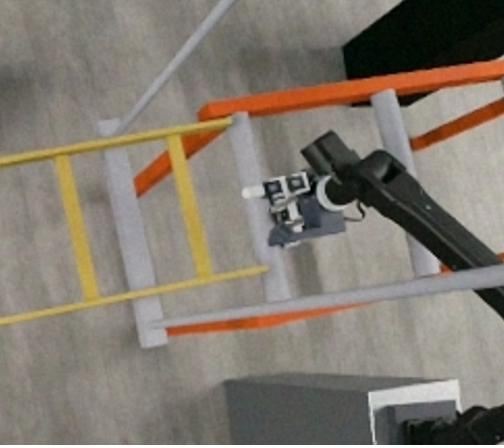

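>>> move --arm3 '{"target": [0.873, -0.04, 0.842, 0, 0.7071, 0.7071, 0], "speed": 0.05}' --arm4 '{"target": [1.335, -0.05, 0.835, 0, 0.7071, 0.7071, 0], "speed": 0.05}'

>>> move --arm3 '{"joints": {"hand_thumb_mcp": 0.226, "hand_thumb_ipl": 0.168, "hand_index_dip": 0.696, "hand_middle_dip": 0.696, "hand_ring_dip": 0.696}}' --arm4 '{"joints": {"hand_thumb_mcp": 0.226, "hand_thumb_ipl": 0.168, "hand_index_dip": 0.696, "hand_middle_dip": 0.696, "hand_ring_dip": 0.696}}' --arm2 '{"target": [0.005, -0.035, 1.03, 0, 0.7071, 0.7071, 0], "speed": 0.2}'

>>> move --arm3 '{"joints": {"hand_index_pip": 0.576, "hand_middle_pip": 0.576, "hand_ring_pip": 0.576}, "target": [0.86, -0.04, 0.842, 0, 0.7071, 0.7071, 0], "speed": 0.05}' --arm4 '{"joints": {"hand_index_pip": 0.576, "hand_middle_pip": 0.576, "hand_ring_pip": 0.576}, "target": [1.322, -0.05, 0.835, 0, 0.7071, 0.7071, 0], "speed": 0.05}'

>>> move --arm3 '{"target": [0.86, -0.04, 1.05, 0, 0.7071, 0.7071, 0], "speed": 0.2}' --arm4 '{"target": [1.322, -0.05, 1.05, 0, 0.7071, 0.7071, 0], "speed": 0.2}' --cameras '["cam_high", "arm4_cam_wrist", "arm3_cam_wrist", "arm2_cam_wrist"]'

Scene clock: 241.57 s.
Joint torques (N m): arm1=[-0.91 -11.11 9.85 -0.06 0.26 0.03] | arm2=[1.32 -16.15 10.54 -0.1 -0.26 0.14] | arm3=[-2.26 -13.86 6.82 0.77 0.72 0.08] | arm4=[0.73 -16.79 7.6 0.8 -0.93 0]
Heat: arm1: hottest joint3_rad 49 °C; arm2: hottest joint3_rad 51 °C; arm3: hottest joint3_rad 51 °C; arm4: hottest joint2_rad 42 °C.
move: arm3 done; arm4 off_target
Joint velocities: within noise
arm1, arm2: as last shown
arm3.joint_positions: joint1_rad=-0.469 joint2_rad=+1.954 joint3_rad=+1.424 joint4_rad=-1.056 joint5_rad=-0.015 joint6_rad=+1.257 hand_index_mcp=+0.820 hand_index_abd=-0.003 hand_index_pip=-0.647 hand_index_dip=-0.104 hand_middle_mcp=+0.784 hand_middle_abd=+0.001 hand_middle_pip=-0.657 hand_middle_dip=-0.097 hand_ring_mcp=+0.756 hand_ring_abd=+0.001 hand_ring_pip=-0.656 hand_ring_dip=-0.097 hand_thumb_cmc=-0.575 hand_thumb_axl=+0.674 hand_thumb_mcp=-0.398 hand_thumb_ipl=-0.182 hand_current_limit=+0.400 hand_speed=-0.600
arm3.joint_status: not commanded
arm3.hand_state: blocked,goal,goal,goal,blocked,goal,goal,goal,goal,goal,goal,goal,goal,goal,blocked,goal
arm3.index_mcp_current_ma: 159
arm3.index_abd_current_ma: -1
arm3.index_pip_current_ma: 18
arm3.index_dip_current_ma: -2
arm3.middle_mcp_current_ma: 49
arm3.middle_abd_current_ma: 0
arm3.middle_pip_current_ma: 5
arm3.middle_dip_current_ma: 1
arm3.ring_mcp_current_ma: 1
arm3.ring_abd_current_ma: 0
arm3.ring_pip_current_ma: 6
arm3.ring_dip_current_ma: 1
arm3.thumb_cmc_current_ma: -3
arm3.thumb_axl_current_ma: -3
arm3.thumb_mcp_current_ma: 149
arm3.thumb_ipl_current_ma: 32
arm3.hand_goal_index_mcp: 0.754
arm3.hand_goal_index_abd: 0.000
arm3.hand_goal_index_pip: -0.664
arm3.hand_goal_index_dip: -0.100
arm3.hand_goal_middle_mcp: 0.754
arm3.hand_goal_middle_abd: 0.000
arm3.hand_goal_middle_pip: -0.664
arm3.hand_goal_middle_dip: -0.100
arm3.hand_goal_ring_mcp: 0.754
arm3.hand_goal_ring_abd: 0.000
arm3.hand_goal_ring_pip: -0.664
arm3.hand_goal_ring_dip: -0.100
arm3.hand_goal_thumb_cmc: -0.570
arm3.hand_goal_thumb_axl: 0.678
arm3.hand_goal_thumb_mcp: -0.450
arm3.hand_goal_thumb_ipl: -0.200
arm3.hand: x=+0.8638 y=-0.0375 z=+0.8436 quat_wxyz=(-0.005, +0.700, +0.714, -0.008) (m; scene frame)
arm3.hand_target: x=+0.8728 y=-0.0401 z=+0.8421 quat_wxyz=(+0.000, +0.707, +0.707, +0.000) (m; scene frame)
arm3.hand_status: done (0.010 m and 1.5 deg from the pose sent, 0.005 m and 3.7 deg at the start)
arm4.joint_positions: joint1_rad=-0.072 joint2_rad=+1.893 joint3_rad=+1.318 joint4_rad=-0.979 joint5_rad=+0.018 joint6_rad=-1.521 hand_index_mcp=+0.789 hand_index_abd=+0.000 hand_index_pip=-0.637 hand_index_dip=-0.088 hand_middle_mcp=+0.765 hand_middle_abd=+0.000 hand_middle_pip=-0.656 hand_middle_dip=-0.097 hand_ring_mcp=+0.780 hand_ring_abd=+0.001 hand_ring_pip=-0.657 hand_ring_dip=-0.096 hand_thumb_cmc=-0.571 hand_thumb_axl=+0.678 hand_thumb_mcp=-0.370 hand_thumb_ipl=-0.189 hand_current_limit=+0.400 hand_speed=-0.600
arm4.joint_status: not commanded
arm4.hand_state: blocked,goal,blocked,goal,goal,goal,goal,goal,blocked,goal,goal,goal,goal,goal,blocked,goal
arm4.index_mcp_current_ma: 183
arm4.index_abd_current_ma: 1
arm4.index_pip_current_ma: 132
arm4.index_dip_current_ma: 57
arm4.middle_mcp_current_ma: 56
arm4.middle_abd_current_ma: -1
arm4.middle_pip_current_ma: 40
arm4.middle_dip_current_ma: 14
arm4.ring_mcp_current_ma: 137
arm4.ring_abd_current_ma: 3
arm4.ring_pip_current_ma: 35
arm4.ring_dip_current_ma: 17
arm4.thumb_cmc_current_ma: -6
arm4.thumb_axl_current_ma: -1
arm4.thumb_mcp_current_ma: 385
arm4.thumb_ipl_current_ma: 70
arm4.hand_goal_index_mcp: 0.754
arm4.hand_goal_index_abd: 0.000
arm4.hand_goal_index_pip: -0.664
arm4.hand_goal_index_dip: -0.100
arm4.hand_goal_middle_mcp: 0.754
arm4.hand_goal_middle_abd: 0.000
arm4.hand_goal_middle_pip: -0.664
arm4.hand_goal_middle_dip: -0.100
arm4.hand_goal_ring_mcp: 0.754
arm4.hand_goal_ring_abd: 0.000
arm4.hand_goal_ring_pip: -0.664
arm4.hand_goal_ring_dip: -0.100
arm4.hand_goal_thumb_cmc: -0.570
arm4.hand_goal_thumb_axl: 0.678
arm4.hand_goal_thumb_mcp: -0.450
arm4.hand_goal_thumb_ipl: -0.200
arm4.hand: x=+1.3253 y=-0.0521 z=+0.8471 quat_wxyz=(-0.001, +0.710, +0.705, -0.011) (m; scene frame)
arm4.hand_target: x=+1.3348 y=-0.0497 z=+0.8354 quat_wxyz=(+0.000, +0.707, +0.707, +0.000) (m; scene frame)
arm4.hand_status: off_target (0.016 m and 1.3 deg from the pose sent, 0.017 m and 3.8 deg at the start)
pictures: none

Scene clock: 243.10 s.
Joint torques (N m): arm1=[-1.2 -11.28 9.85 0.02 0.25 0.01] | arm2=[0.15 -17.26 10.96 -0.09 -0.26 0.04] | arm3=[-2.02 -14.21 6.74 0.7 0.76 -0.02] | arm4=[0.67 -16.73 7.65 0.83 -0.94 0.01]
Heat: arm1: hottest joint3_rad 49 °C; arm2: hottest joint3_rad 51 °C; arm3: hottest joint3_rad 50 °C; arm4: hottest joint2_rad 42 °C.
move: arm2 off_target; arm3 done; arm4 done
Joint velocities: within noise
arm1: as last shown
arm2.joint_positions: joint1_rad=+0.555 joint2_rad=+1.834 joint3_rad=+1.847 joint4_rad=-1.615 joint5_rad=+0.005 joint6_rad=-1.168 hand_index_mcp=+0.754 hand_index_abd=+0.000 hand_index_pip=+0.577 hand_index_dip=+0.696 hand_middle_mcp=+0.755 hand_middle_abd=-0.001 hand_middle_pip=+0.577 hand_middle_dip=+0.696 hand_ring_mcp=+0.755 hand_ring_abd=-0.001 hand_ring_pip=+0.577 hand_ring_dip=+0.695 hand_thumb_cmc=-0.571 hand_thumb_axl=+0.678 hand_thumb_mcp=+0.217 hand_thumb_ipl=+0.164 hand_current_limit=+0.400 hand_speed=-0.600
arm2.joint_status: not commanded
arm2.hand_state: goal,goal,goal,goal,goal,goal,goal,goal,goal,goal,goal,goal,goal,goal,goal,goal
arm2.index_mcp_current_ma: 0
arm2.index_abd_current_ma: 1
arm2.index_pip_current_ma: 3
arm2.index_dip_current_ma: 0
arm2.middle_mcp_current_ma: 1
arm2.middle_abd_current_ma: -2
arm2.middle_pip_current_ma: 3
arm2.middle_dip_current_ma: -1
arm2.ring_mcp_current_ma: 1
arm2.ring_abd_current_ma: -3
arm2.ring_pip_current_ma: 2
arm2.ring_dip_current_ma: -2
arm2.thumb_cmc_current_ma: -1
arm2.thumb_axl_current_ma: -1
arm2.thumb_mcp_current_ma: -37
arm2.thumb_ipl_current_ma: -13
arm2.hand_goal_index_mcp: 0.754
arm2.hand_goal_index_abd: 0.000
arm2.hand_goal_index_pip: 0.576
arm2.hand_goal_index_dip: 0.696
arm2.hand_goal_middle_mcp: 0.754
arm2.hand_goal_middle_abd: 0.000
arm2.hand_goal_middle_pip: 0.576
arm2.hand_goal_middle_dip: 0.696
arm2.hand_goal_ring_mcp: 0.754
arm2.hand_goal_ring_abd: 0.000
arm2.hand_goal_ring_pip: 0.576
arm2.hand_goal_ring_dip: 0.696
arm2.hand_goal_thumb_cmc: -0.570
arm2.hand_goal_thumb_axl: 0.678
arm2.hand_goal_thumb_mcp: 0.226
arm2.hand_goal_thumb_ipl: 0.168
arm2.hand: x=+0.0034 y=-0.0260 z=+1.0108 quat_wxyz=(-0.017, +0.706, +0.708, +0.006) (m; scene frame)
arm2.hand_target: x=+0.0047 y=-0.0344 z=+1.0299 quat_wxyz=(+0.000, +0.707, +0.707, +0.000) (m; scene frame)
arm2.hand_status: off_target (0.021 m and 2.1 deg from the pose sent, 0.186 m and 1.4 deg at the start)
arm3.joint_positions: joint1_rad=-0.469 joint2_rad=+1.954 joint3_rad=+1.423 joint4_rad=-1.054 joint5_rad=-0.015 joint6_rad=+1.268 hand_index_mcp=+0.785 hand_index_abd=-0.003 hand_index_pip=-0.656 hand_index_dip=+0.694 hand_middle_mcp=+0.766 hand_middle_abd=+0.001 hand_middle_pip=-0.657 hand_middle_dip=+0.694 hand_ring_mcp=+0.756 hand_ring_abd=+0.001 hand_ring_pip=-0.656 hand_ring_dip=+0.694 hand_thumb_cmc=-0.574 hand_thumb_axl=+0.676 hand_thumb_mcp=+0.215 hand_thumb_ipl=+0.164 hand_current_limit=+0.400 hand_speed=-0.600
arm3.joint_status: all done
arm3.hand_state: blocked,goal,goal,goal,goal,goal,goal,goal,goal,goal,goal,goal,goal,goal,goal,goal
arm3.index_mcp_current_ma: 50
arm3.index_abd_current_ma: -1
arm3.index_pip_current_ma: 6
arm3.index_dip_current_ma: -1
arm3.middle_mcp_current_ma: 12
arm3.middle_abd_current_ma: 0
arm3.middle_pip_current_ma: 5
arm3.middle_dip_current_ma: -1
arm3.ring_mcp_current_ma: 1
arm3.ring_abd_current_ma: 0
arm3.ring_pip_current_ma: 6
arm3.ring_dip_current_ma: -1
arm3.thumb_cmc_current_ma: -2
arm3.thumb_axl_current_ma: -1
arm3.thumb_mcp_current_ma: -14
arm3.thumb_ipl_current_ma: -4
arm3.hand_goal_index_mcp: 0.754
arm3.hand_goal_index_abd: 0.000
arm3.hand_goal_index_pip: -0.664
arm3.hand_goal_index_dip: 0.696
arm3.hand_goal_middle_mcp: 0.754
arm3.hand_goal_middle_abd: 0.000
arm3.hand_goal_middle_pip: -0.664
arm3.hand_goal_middle_dip: 0.696
arm3.hand_goal_ring_mcp: 0.754
arm3.hand_goal_ring_abd: 0.000
arm3.hand_goal_ring_pip: -0.664
arm3.hand_goal_ring_dip: 0.696
arm3.hand_goal_thumb_cmc: -0.570
arm3.hand_goal_thumb_axl: 0.678
arm3.hand_goal_thumb_mcp: 0.226
arm3.hand_goal_thumb_ipl: 0.168
arm3.hand: x=+0.8631 y=-0.0383 z=+0.8433 quat_wxyz=(-0.005, +0.704, +0.710, -0.008) (m; scene frame)
arm3.hand_target: x=+0.8729 y=-0.0401 z=+0.8422 quat_wxyz=(+0.000, +0.707, +0.707, +0.000) (m; scene frame)
arm3.hand_status: not commanded
arm4.joint_positions: joint1_rad=-0.072 joint2_rad=+1.893 joint3_rad=+1.318 joint4_rad=-0.978 joint5_rad=+0.017 joint6_rad=-1.521 hand_index_mcp=+0.759 hand_index_abd=+0.000 hand_index_pip=-0.656 hand_index_dip=+0.693 hand_middle_mcp=+0.765 hand_middle_abd=+0.000 hand_middle_pip=-0.656 hand_middle_dip=+0.694 hand_ring_mcp=+0.780 hand_ring_abd=+0.001 hand_ring_pip=-0.657 hand_ring_dip=+0.693 hand_thumb_cmc=-0.571 hand_thumb_axl=+0.678 hand_thumb_mcp=+0.217 hand_thumb_ipl=+0.165 hand_current_limit=+0.400 hand_speed=-0.600
arm4.joint_status: all done
arm4.hand_state: goal,goal,goal,goal,goal,goal,goal,goal,blocked,goal,goal,goal,goal,goal,goal,goal
arm4.index_mcp_current_ma: 26
arm4.index_abd_current_ma: 1
arm4.index_pip_current_ma: 38
arm4.index_dip_current_ma: -13
arm4.middle_mcp_current_ma: 56
arm4.middle_abd_current_ma: -1
arm4.middle_pip_current_ma: 40
arm4.middle_dip_current_ma: -10
arm4.ring_mcp_current_ma: 134
arm4.ring_abd_current_ma: 3
arm4.ring_pip_current_ma: 35
arm4.ring_dip_current_ma: -12
arm4.thumb_cmc_current_ma: -6
arm4.thumb_axl_current_ma: -1
arm4.thumb_mcp_current_ma: -59
arm4.thumb_ipl_current_ma: -22
arm4.hand_goal_index_mcp: 0.754
arm4.hand_goal_index_abd: 0.000
arm4.hand_goal_index_pip: -0.664
arm4.hand_goal_index_dip: 0.696
arm4.hand_goal_middle_mcp: 0.754
arm4.hand_goal_middle_abd: 0.000
arm4.hand_goal_middle_pip: -0.664
arm4.hand_goal_middle_dip: 0.696
arm4.hand_goal_ring_mcp: 0.754
arm4.hand_goal_ring_abd: 0.000
arm4.hand_goal_ring_pip: -0.664
arm4.hand_goal_ring_dip: 0.696
arm4.hand_goal_thumb_cmc: -0.570
arm4.hand_goal_thumb_axl: 0.678
arm4.hand_goal_thumb_mcp: 0.226
arm4.hand_goal_thumb_ipl: 0.168
arm4.hand: x=+1.3254 y=-0.0522 z=+0.8472 quat_wxyz=(-0.001, +0.710, +0.705, -0.011) (m; scene frame)
arm4.hand_target: x=+1.3348 y=-0.0497 z=+0.8354 quat_wxyz=(+0.000, +0.707, +0.707, +0.000) (m; scene frame)
arm4.hand_status: not commanded
pictures: none

Scene clock: 244.47 s.
Joint torques (N m): arm1=[-1.44 -11.16 10.03 -0.1 0.25 0.03] | arm2=[0.21 -16.85 11.02 -0.06 -0.27 0.02] | arm3=[-0.85 -14.33 6.64 0.57 0.43 0.07] | arm4=[-0.56 -16.85 7.65 0.66 -0.45 -0.1]
Heat: arm1: hottest joint3_rad 48 °C; arm2: hottest joint3_rad 51 °C; arm3: hottest joint3_rad 50 °C; arm4: hottest joint2_rad 42 °C.
move: arm3 done; arm4 off_target
Joint velocities: within noise
arm1, arm2: as last shown
arm3.joint_positions: joint1_rad=-0.461 joint2_rad=+1.954 joint3_rad=+1.413 joint4_rad=-1.043 joint5_rad=-0.008 joint6_rad=+1.280 hand_index_mcp=+0.764 hand_index_abd=-0.002 hand_index_pip=+0.572 hand_index_dip=+0.694 hand_middle_mcp=+0.755 hand_middle_abd=+0.001 hand_middle_pip=+0.573 hand_middle_dip=+0.694 hand_ring_mcp=+0.755 hand_ring_abd=+0.001 hand_ring_pip=+0.572 hand_ring_dip=+0.694 hand_thumb_cmc=-0.574 hand_thumb_axl=+0.676 hand_thumb_mcp=+0.215 hand_thumb_ipl=+0.164 hand_current_limit=+0.400 hand_speed=-0.600
arm3.joint_status: all done
arm3.hand_state: goal,goal,goal,goal,goal,goal,goal,goal,goal,goal,goal,goal,goal,goal,goal,goal
arm3.index_mcp_current_ma: 9
arm3.index_abd_current_ma: -1
arm3.index_pip_current_ma: -2
arm3.index_dip_current_ma: -1
arm3.middle_mcp_current_ma: 0
arm3.middle_abd_current_ma: 0
arm3.middle_pip_current_ma: -2
arm3.middle_dip_current_ma: -1
arm3.ring_mcp_current_ma: 0
arm3.ring_abd_current_ma: 0
arm3.ring_pip_current_ma: -2
arm3.ring_dip_current_ma: -1
arm3.thumb_cmc_current_ma: -2
arm3.thumb_axl_current_ma: -1
arm3.thumb_mcp_current_ma: -14
arm3.thumb_ipl_current_ma: -4
arm3.hand_goal_index_mcp: 0.754
arm3.hand_goal_index_abd: 0.000
arm3.hand_goal_index_pip: 0.576
arm3.hand_goal_index_dip: 0.696
arm3.hand_goal_middle_mcp: 0.754
arm3.hand_goal_middle_abd: 0.000
arm3.hand_goal_middle_pip: 0.576
arm3.hand_goal_middle_dip: 0.696
arm3.hand_goal_ring_mcp: 0.754
arm3.hand_goal_ring_abd: 0.000
arm3.hand_goal_ring_pip: 0.576
arm3.hand_goal_ring_dip: 0.696
arm3.hand_goal_thumb_cmc: -0.570
arm3.hand_goal_thumb_axl: 0.678
arm3.hand_goal_thumb_mcp: 0.226
arm3.hand_goal_thumb_ipl: 0.168
arm3.hand: x=+0.8600 y=-0.0395 z=+0.8406 quat_wxyz=(-0.002, +0.706, +0.708, -0.005) (m; scene frame)
arm3.hand_target: x=+0.8600 y=-0.0399 z=+0.8422 quat_wxyz=(+0.000, +0.707, +0.707, +0.000) (m; scene frame)
arm3.hand_status: done (0.001 m and 0.7 deg from the pose sent, 0.004 m and 1.1 deg at the start)
arm4.joint_positions: joint1_rad=-0.081 joint2_rad=+1.893 joint3_rad=+1.316 joint4_rad=-0.974 joint5_rad=+0.007 joint6_rad=-1.534 hand_index_mcp=+0.755 hand_index_abd=+0.000 hand_index_pip=+0.573 hand_index_dip=+0.693 hand_middle_mcp=+0.755 hand_middle_abd=+0.000 hand_middle_pip=+0.572 hand_middle_dip=+0.694 hand_ring_mcp=+0.763 hand_ring_abd=+0.001 hand_ring_pip=+0.573 hand_ring_dip=+0.693 hand_thumb_cmc=-0.571 hand_thumb_axl=+0.678 hand_thumb_mcp=+0.217 hand_thumb_ipl=+0.165 hand_current_limit=+0.400 hand_speed=-0.600
arm4.joint_status: all done
arm4.hand_state: goal,goal,goal,goal,goal,goal,goal,goal,goal,goal,goal,goal,goal,goal,goal,goal
arm4.index_mcp_current_ma: 7
arm4.index_abd_current_ma: 1
arm4.index_pip_current_ma: -16
arm4.index_dip_current_ma: -13
arm4.middle_mcp_current_ma: 7
arm4.middle_abd_current_ma: -1
arm4.middle_pip_current_ma: -17
arm4.middle_dip_current_ma: -10
arm4.ring_mcp_current_ma: 45
arm4.ring_abd_current_ma: 3
arm4.ring_pip_current_ma: -15
arm4.ring_dip_current_ma: -12
arm4.thumb_cmc_current_ma: -6
arm4.thumb_axl_current_ma: -1
arm4.thumb_mcp_current_ma: -59
arm4.thumb_ipl_current_ma: -22
arm4.hand_goal_index_mcp: 0.754
arm4.hand_goal_index_abd: 0.000
arm4.hand_goal_index_pip: 0.576
arm4.hand_goal_index_dip: 0.696
arm4.hand_goal_middle_mcp: 0.754
arm4.hand_goal_middle_abd: 0.000
arm4.hand_goal_middle_pip: 0.576
arm4.hand_goal_middle_dip: 0.696
arm4.hand_goal_ring_mcp: 0.754
arm4.hand_goal_ring_abd: 0.000
arm4.hand_goal_ring_pip: 0.576
arm4.hand_goal_ring_dip: 0.696
arm4.hand_goal_thumb_cmc: -0.570
arm4.hand_goal_thumb_axl: 0.678
arm4.hand_goal_thumb_mcp: 0.226
arm4.hand_goal_thumb_ipl: 0.168
arm4.hand: x=+1.3225 y=-0.0519 z=+0.8473 quat_wxyz=(+0.003, +0.708, +0.706, -0.007) (m; scene frame)
arm4.hand_target: x=+1.3219 y=-0.0498 z=+0.8353 quat_wxyz=(+0.000, +0.707, +0.707, +0.000) (m; scene frame)
arm4.hand_status: off_target (0.012 m and 0.9 deg from the pose sent, 0.013 m and 1.3 deg at the start)
pictures: none

Scene clock: 246.20 s.
Joint torques (N m): arm1=[-1.26 -11.58 9.84 -0.01 0.28 0.04] | arm2=[0.32 -16.97 11.03 -0.27 -0.26 0.03] | arm3=[-1.03 -13.57 11.41 -0.16 0.3 0.1] | arm4=[-0.62 -17.38 12.4 -0.27 -0.28 -0.11]
Heat: arm1: hottest joint3_rad 48 °C; arm2: hottest joint3_rad 50 °C; arm3: hottest joint3_rad 50 °C; arm4: hottest joint2_rad 42 °C.
move: arm3 off_target; arm4 off_target
Joint velocities: within noise
arm1, arm2: as last shown
arm3.joint_positions: joint1_rad=-0.461 joint2_rad=+1.785 joint3_rad=+1.701 joint4_rad=-1.523 joint5_rad=-0.003 joint6_rad=+1.280 hand_index_mcp=+0.755 hand_index_abd=-0.002 hand_index_pip=+0.573 hand_index_dip=+0.694 hand_middle_mcp=+0.755 hand_middle_abd=+0.001 hand_middle_pip=+0.573 hand_middle_dip=+0.694 hand_ring_mcp=+0.755 hand_ring_abd=+0.001 hand_ring_pip=+0.573 hand_ring_dip=+0.694 hand_thumb_cmc=-0.574 hand_thumb_axl=+0.676 hand_thumb_mcp=+0.216 hand_thumb_ipl=+0.164 hand_current_limit=+0.400 hand_speed=-0.600
arm3.joint_status: not commanded
arm3.hand_state: goal,goal,goal,goal,goal,goal,goal,goal,goal,goal,goal,goal,goal,goal,goal,goal
arm3.index_mcp_current_ma: 0
arm3.index_abd_current_ma: -1
arm3.index_pip_current_ma: -2
arm3.index_dip_current_ma: -1
arm3.middle_mcp_current_ma: 0
arm3.middle_abd_current_ma: 0
arm3.middle_pip_current_ma: -1
arm3.middle_dip_current_ma: -1
arm3.ring_mcp_current_ma: 0
arm3.ring_abd_current_ma: 0
arm3.ring_pip_current_ma: -2
arm3.ring_dip_current_ma: -1
arm3.thumb_cmc_current_ma: -2
arm3.thumb_axl_current_ma: -1
arm3.thumb_mcp_current_ma: -13
arm3.thumb_ipl_current_ma: -4
arm3.hand_goal_index_mcp: 0.754
arm3.hand_goal_index_abd: 0.000
arm3.hand_goal_index_pip: 0.576
arm3.hand_goal_index_dip: 0.696
arm3.hand_goal_middle_mcp: 0.754
arm3.hand_goal_middle_abd: 0.000
arm3.hand_goal_middle_pip: 0.576
arm3.hand_goal_middle_dip: 0.696
arm3.hand_goal_ring_mcp: 0.754
arm3.hand_goal_ring_abd: 0.000
arm3.hand_goal_ring_pip: 0.576
arm3.hand_goal_ring_dip: 0.696
arm3.hand_goal_thumb_cmc: -0.570
arm3.hand_goal_thumb_axl: 0.678
arm3.hand_goal_thumb_mcp: 0.226
arm3.hand_goal_thumb_ipl: 0.168
arm3.hand: x=+0.8577 y=-0.0504 z=+1.0356 quat_wxyz=(+0.006, +0.706, +0.708, -0.014) (m; scene frame)
arm3.hand_target: x=+0.8596 y=-0.0406 z=+1.0500 quat_wxyz=(+0.000, +0.707, +0.707, +0.000) (m; scene frame)
arm3.hand_status: off_target (0.018 m and 1.8 deg from the pose sent, 0.210 m and 0.7 deg at the start)
arm4.joint_positions: joint1_rad=-0.082 joint2_rad=+1.721 joint3_rad=+1.605 joint4_rad=-1.472 joint5_rad=+0.002 joint6_rad=-1.535 hand_index_mcp=+0.755 hand_index_abd=+0.000 hand_index_pip=+0.577 hand_index_dip=+0.695 hand_middle_mcp=+0.755 hand_middle_abd=+0.000 hand_middle_pip=+0.578 hand_middle_dip=+0.695 hand_ring_mcp=+0.755 hand_ring_abd=+0.001 hand_ring_pip=+0.578 hand_ring_dip=+0.696 hand_thumb_cmc=-0.571 hand_thumb_axl=+0.678 hand_thumb_mcp=+0.217 hand_thumb_ipl=+0.165 hand_current_limit=+0.400 hand_speed=-0.600
arm4.joint_status: not commanded
arm4.hand_state: goal,goal,goal,goal,goal,goal,goal,goal,goal,goal,goal,goal,goal,goal,goal,goal
arm4.index_mcp_current_ma: 7
arm4.index_abd_current_ma: 1
arm4.index_pip_current_ma: 3
arm4.index_dip_current_ma: -3
arm4.middle_mcp_current_ma: 6
arm4.middle_abd_current_ma: -1
arm4.middle_pip_current_ma: 10
arm4.middle_dip_current_ma: -3
arm4.ring_mcp_current_ma: 7
arm4.ring_abd_current_ma: 2
arm4.ring_pip_current_ma: 11
arm4.ring_dip_current_ma: -2
arm4.thumb_cmc_current_ma: -4
arm4.thumb_axl_current_ma: -1
arm4.thumb_mcp_current_ma: -55
arm4.thumb_ipl_current_ma: -21
arm4.hand_goal_index_mcp: 0.754
arm4.hand_goal_index_abd: 0.000
arm4.hand_goal_index_pip: 0.576
arm4.hand_goal_index_dip: 0.696
arm4.hand_goal_middle_mcp: 0.754
arm4.hand_goal_middle_abd: 0.000
arm4.hand_goal_middle_pip: 0.576
arm4.hand_goal_middle_dip: 0.696
arm4.hand_goal_ring_mcp: 0.754
arm4.hand_goal_ring_abd: 0.000
arm4.hand_goal_ring_pip: 0.576
arm4.hand_goal_ring_dip: 0.696
arm4.hand_goal_thumb_cmc: -0.570
arm4.hand_goal_thumb_axl: 0.678
arm4.hand_goal_thumb_mcp: 0.226
arm4.hand_goal_thumb_ipl: 0.168
arm4.hand: x=+1.3227 y=-0.0424 z=+1.0378 quat_wxyz=(-0.009, +0.708, +0.706, +0.007) (m; scene frame)
arm4.hand_target: x=+1.3219 y=-0.0496 z=+1.0499 quat_wxyz=(+0.000, +0.707, +0.707, +0.000) (m; scene frame)
arm4.hand_status: off_target (0.014 m and 1.3 deg from the pose sent, 0.203 m and 0.9 deg at the start)
pictures: arm2_cam_wrist, arm3_cam_wrist, arm4_cam_wrist, cam_high
camera_calibration:
arm2_cam_wrist: T_world_to_cam=[[0.596467, -0.802624, -0.00465555, 0.0123518], [-0.498436, -0.374945, 0.781651, -0.860042], [-0.629117, -0.463908, -0.623699, 0.741873], [0, 0, 0, 1]] pos_world=[0.0306817, 0.0316067, 1.13502]
arm3_cam_wrist: T_world_to_cam=[[0.650856, -0.758131, 0.0402911, -0.609474], [-0.487143, -0.37633, 0.788078, -0.474216], [-0.582304, -0.532553, -0.614255, 1.23402], [0, 0, 0, 1]] pos_world=[0.884241, 0.0166558, 1.15628]
arm4_cam_wrist: T_world_to_cam=[[0.602036, -0.796126, -0.061122, -0.727041], [-0.445118, -0.398179, 0.802074, -0.32725], [-0.66289, -0.455671, -0.594088, 1.58927], [0, 0, 0, 1]] pos_world=[1.34555, 0.0150634, 1.16221]

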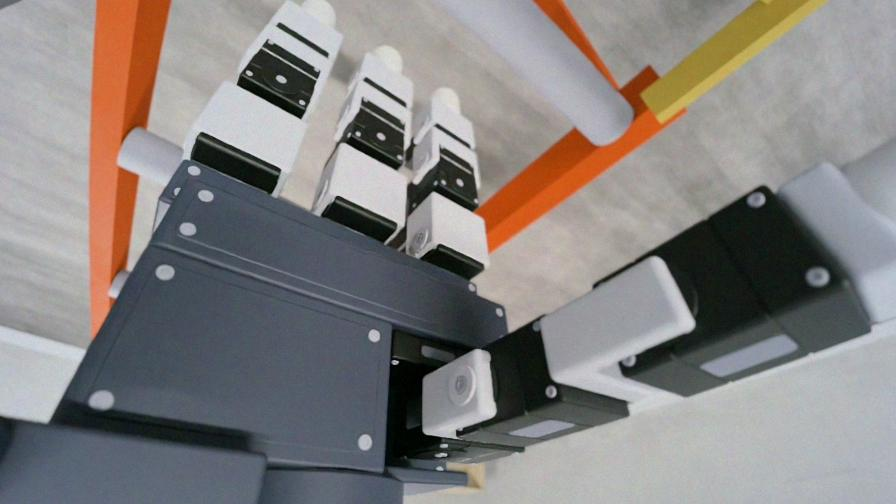

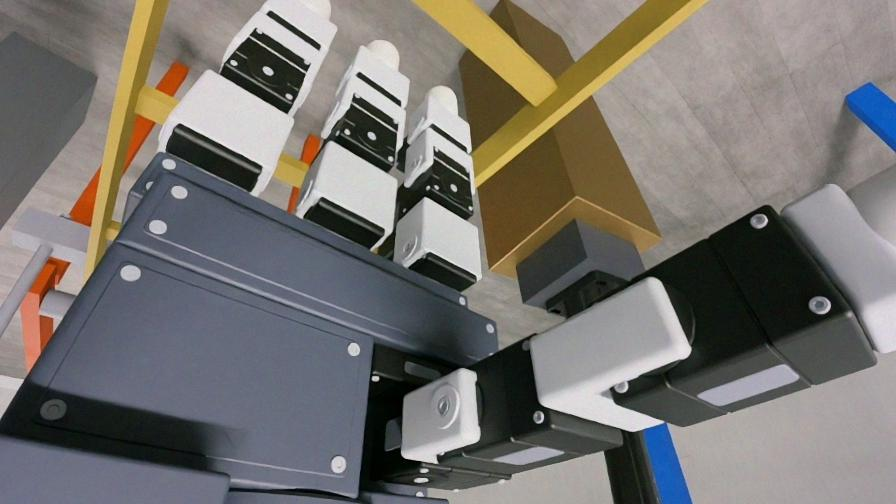

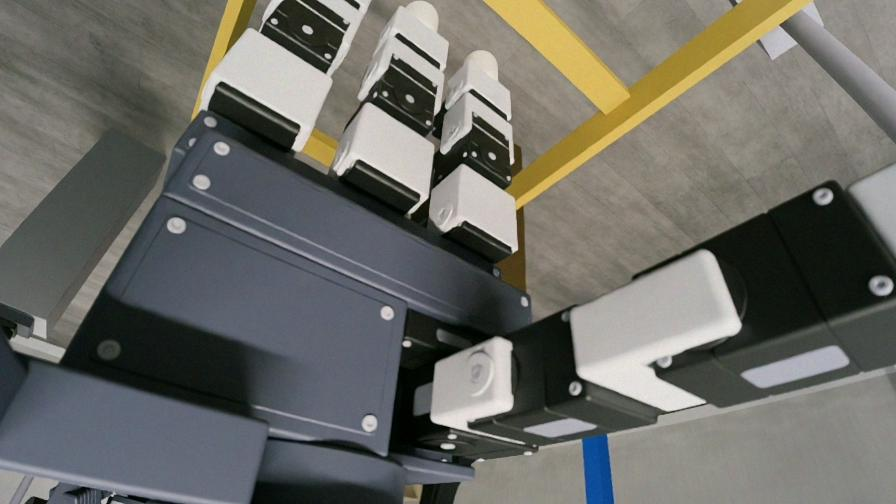

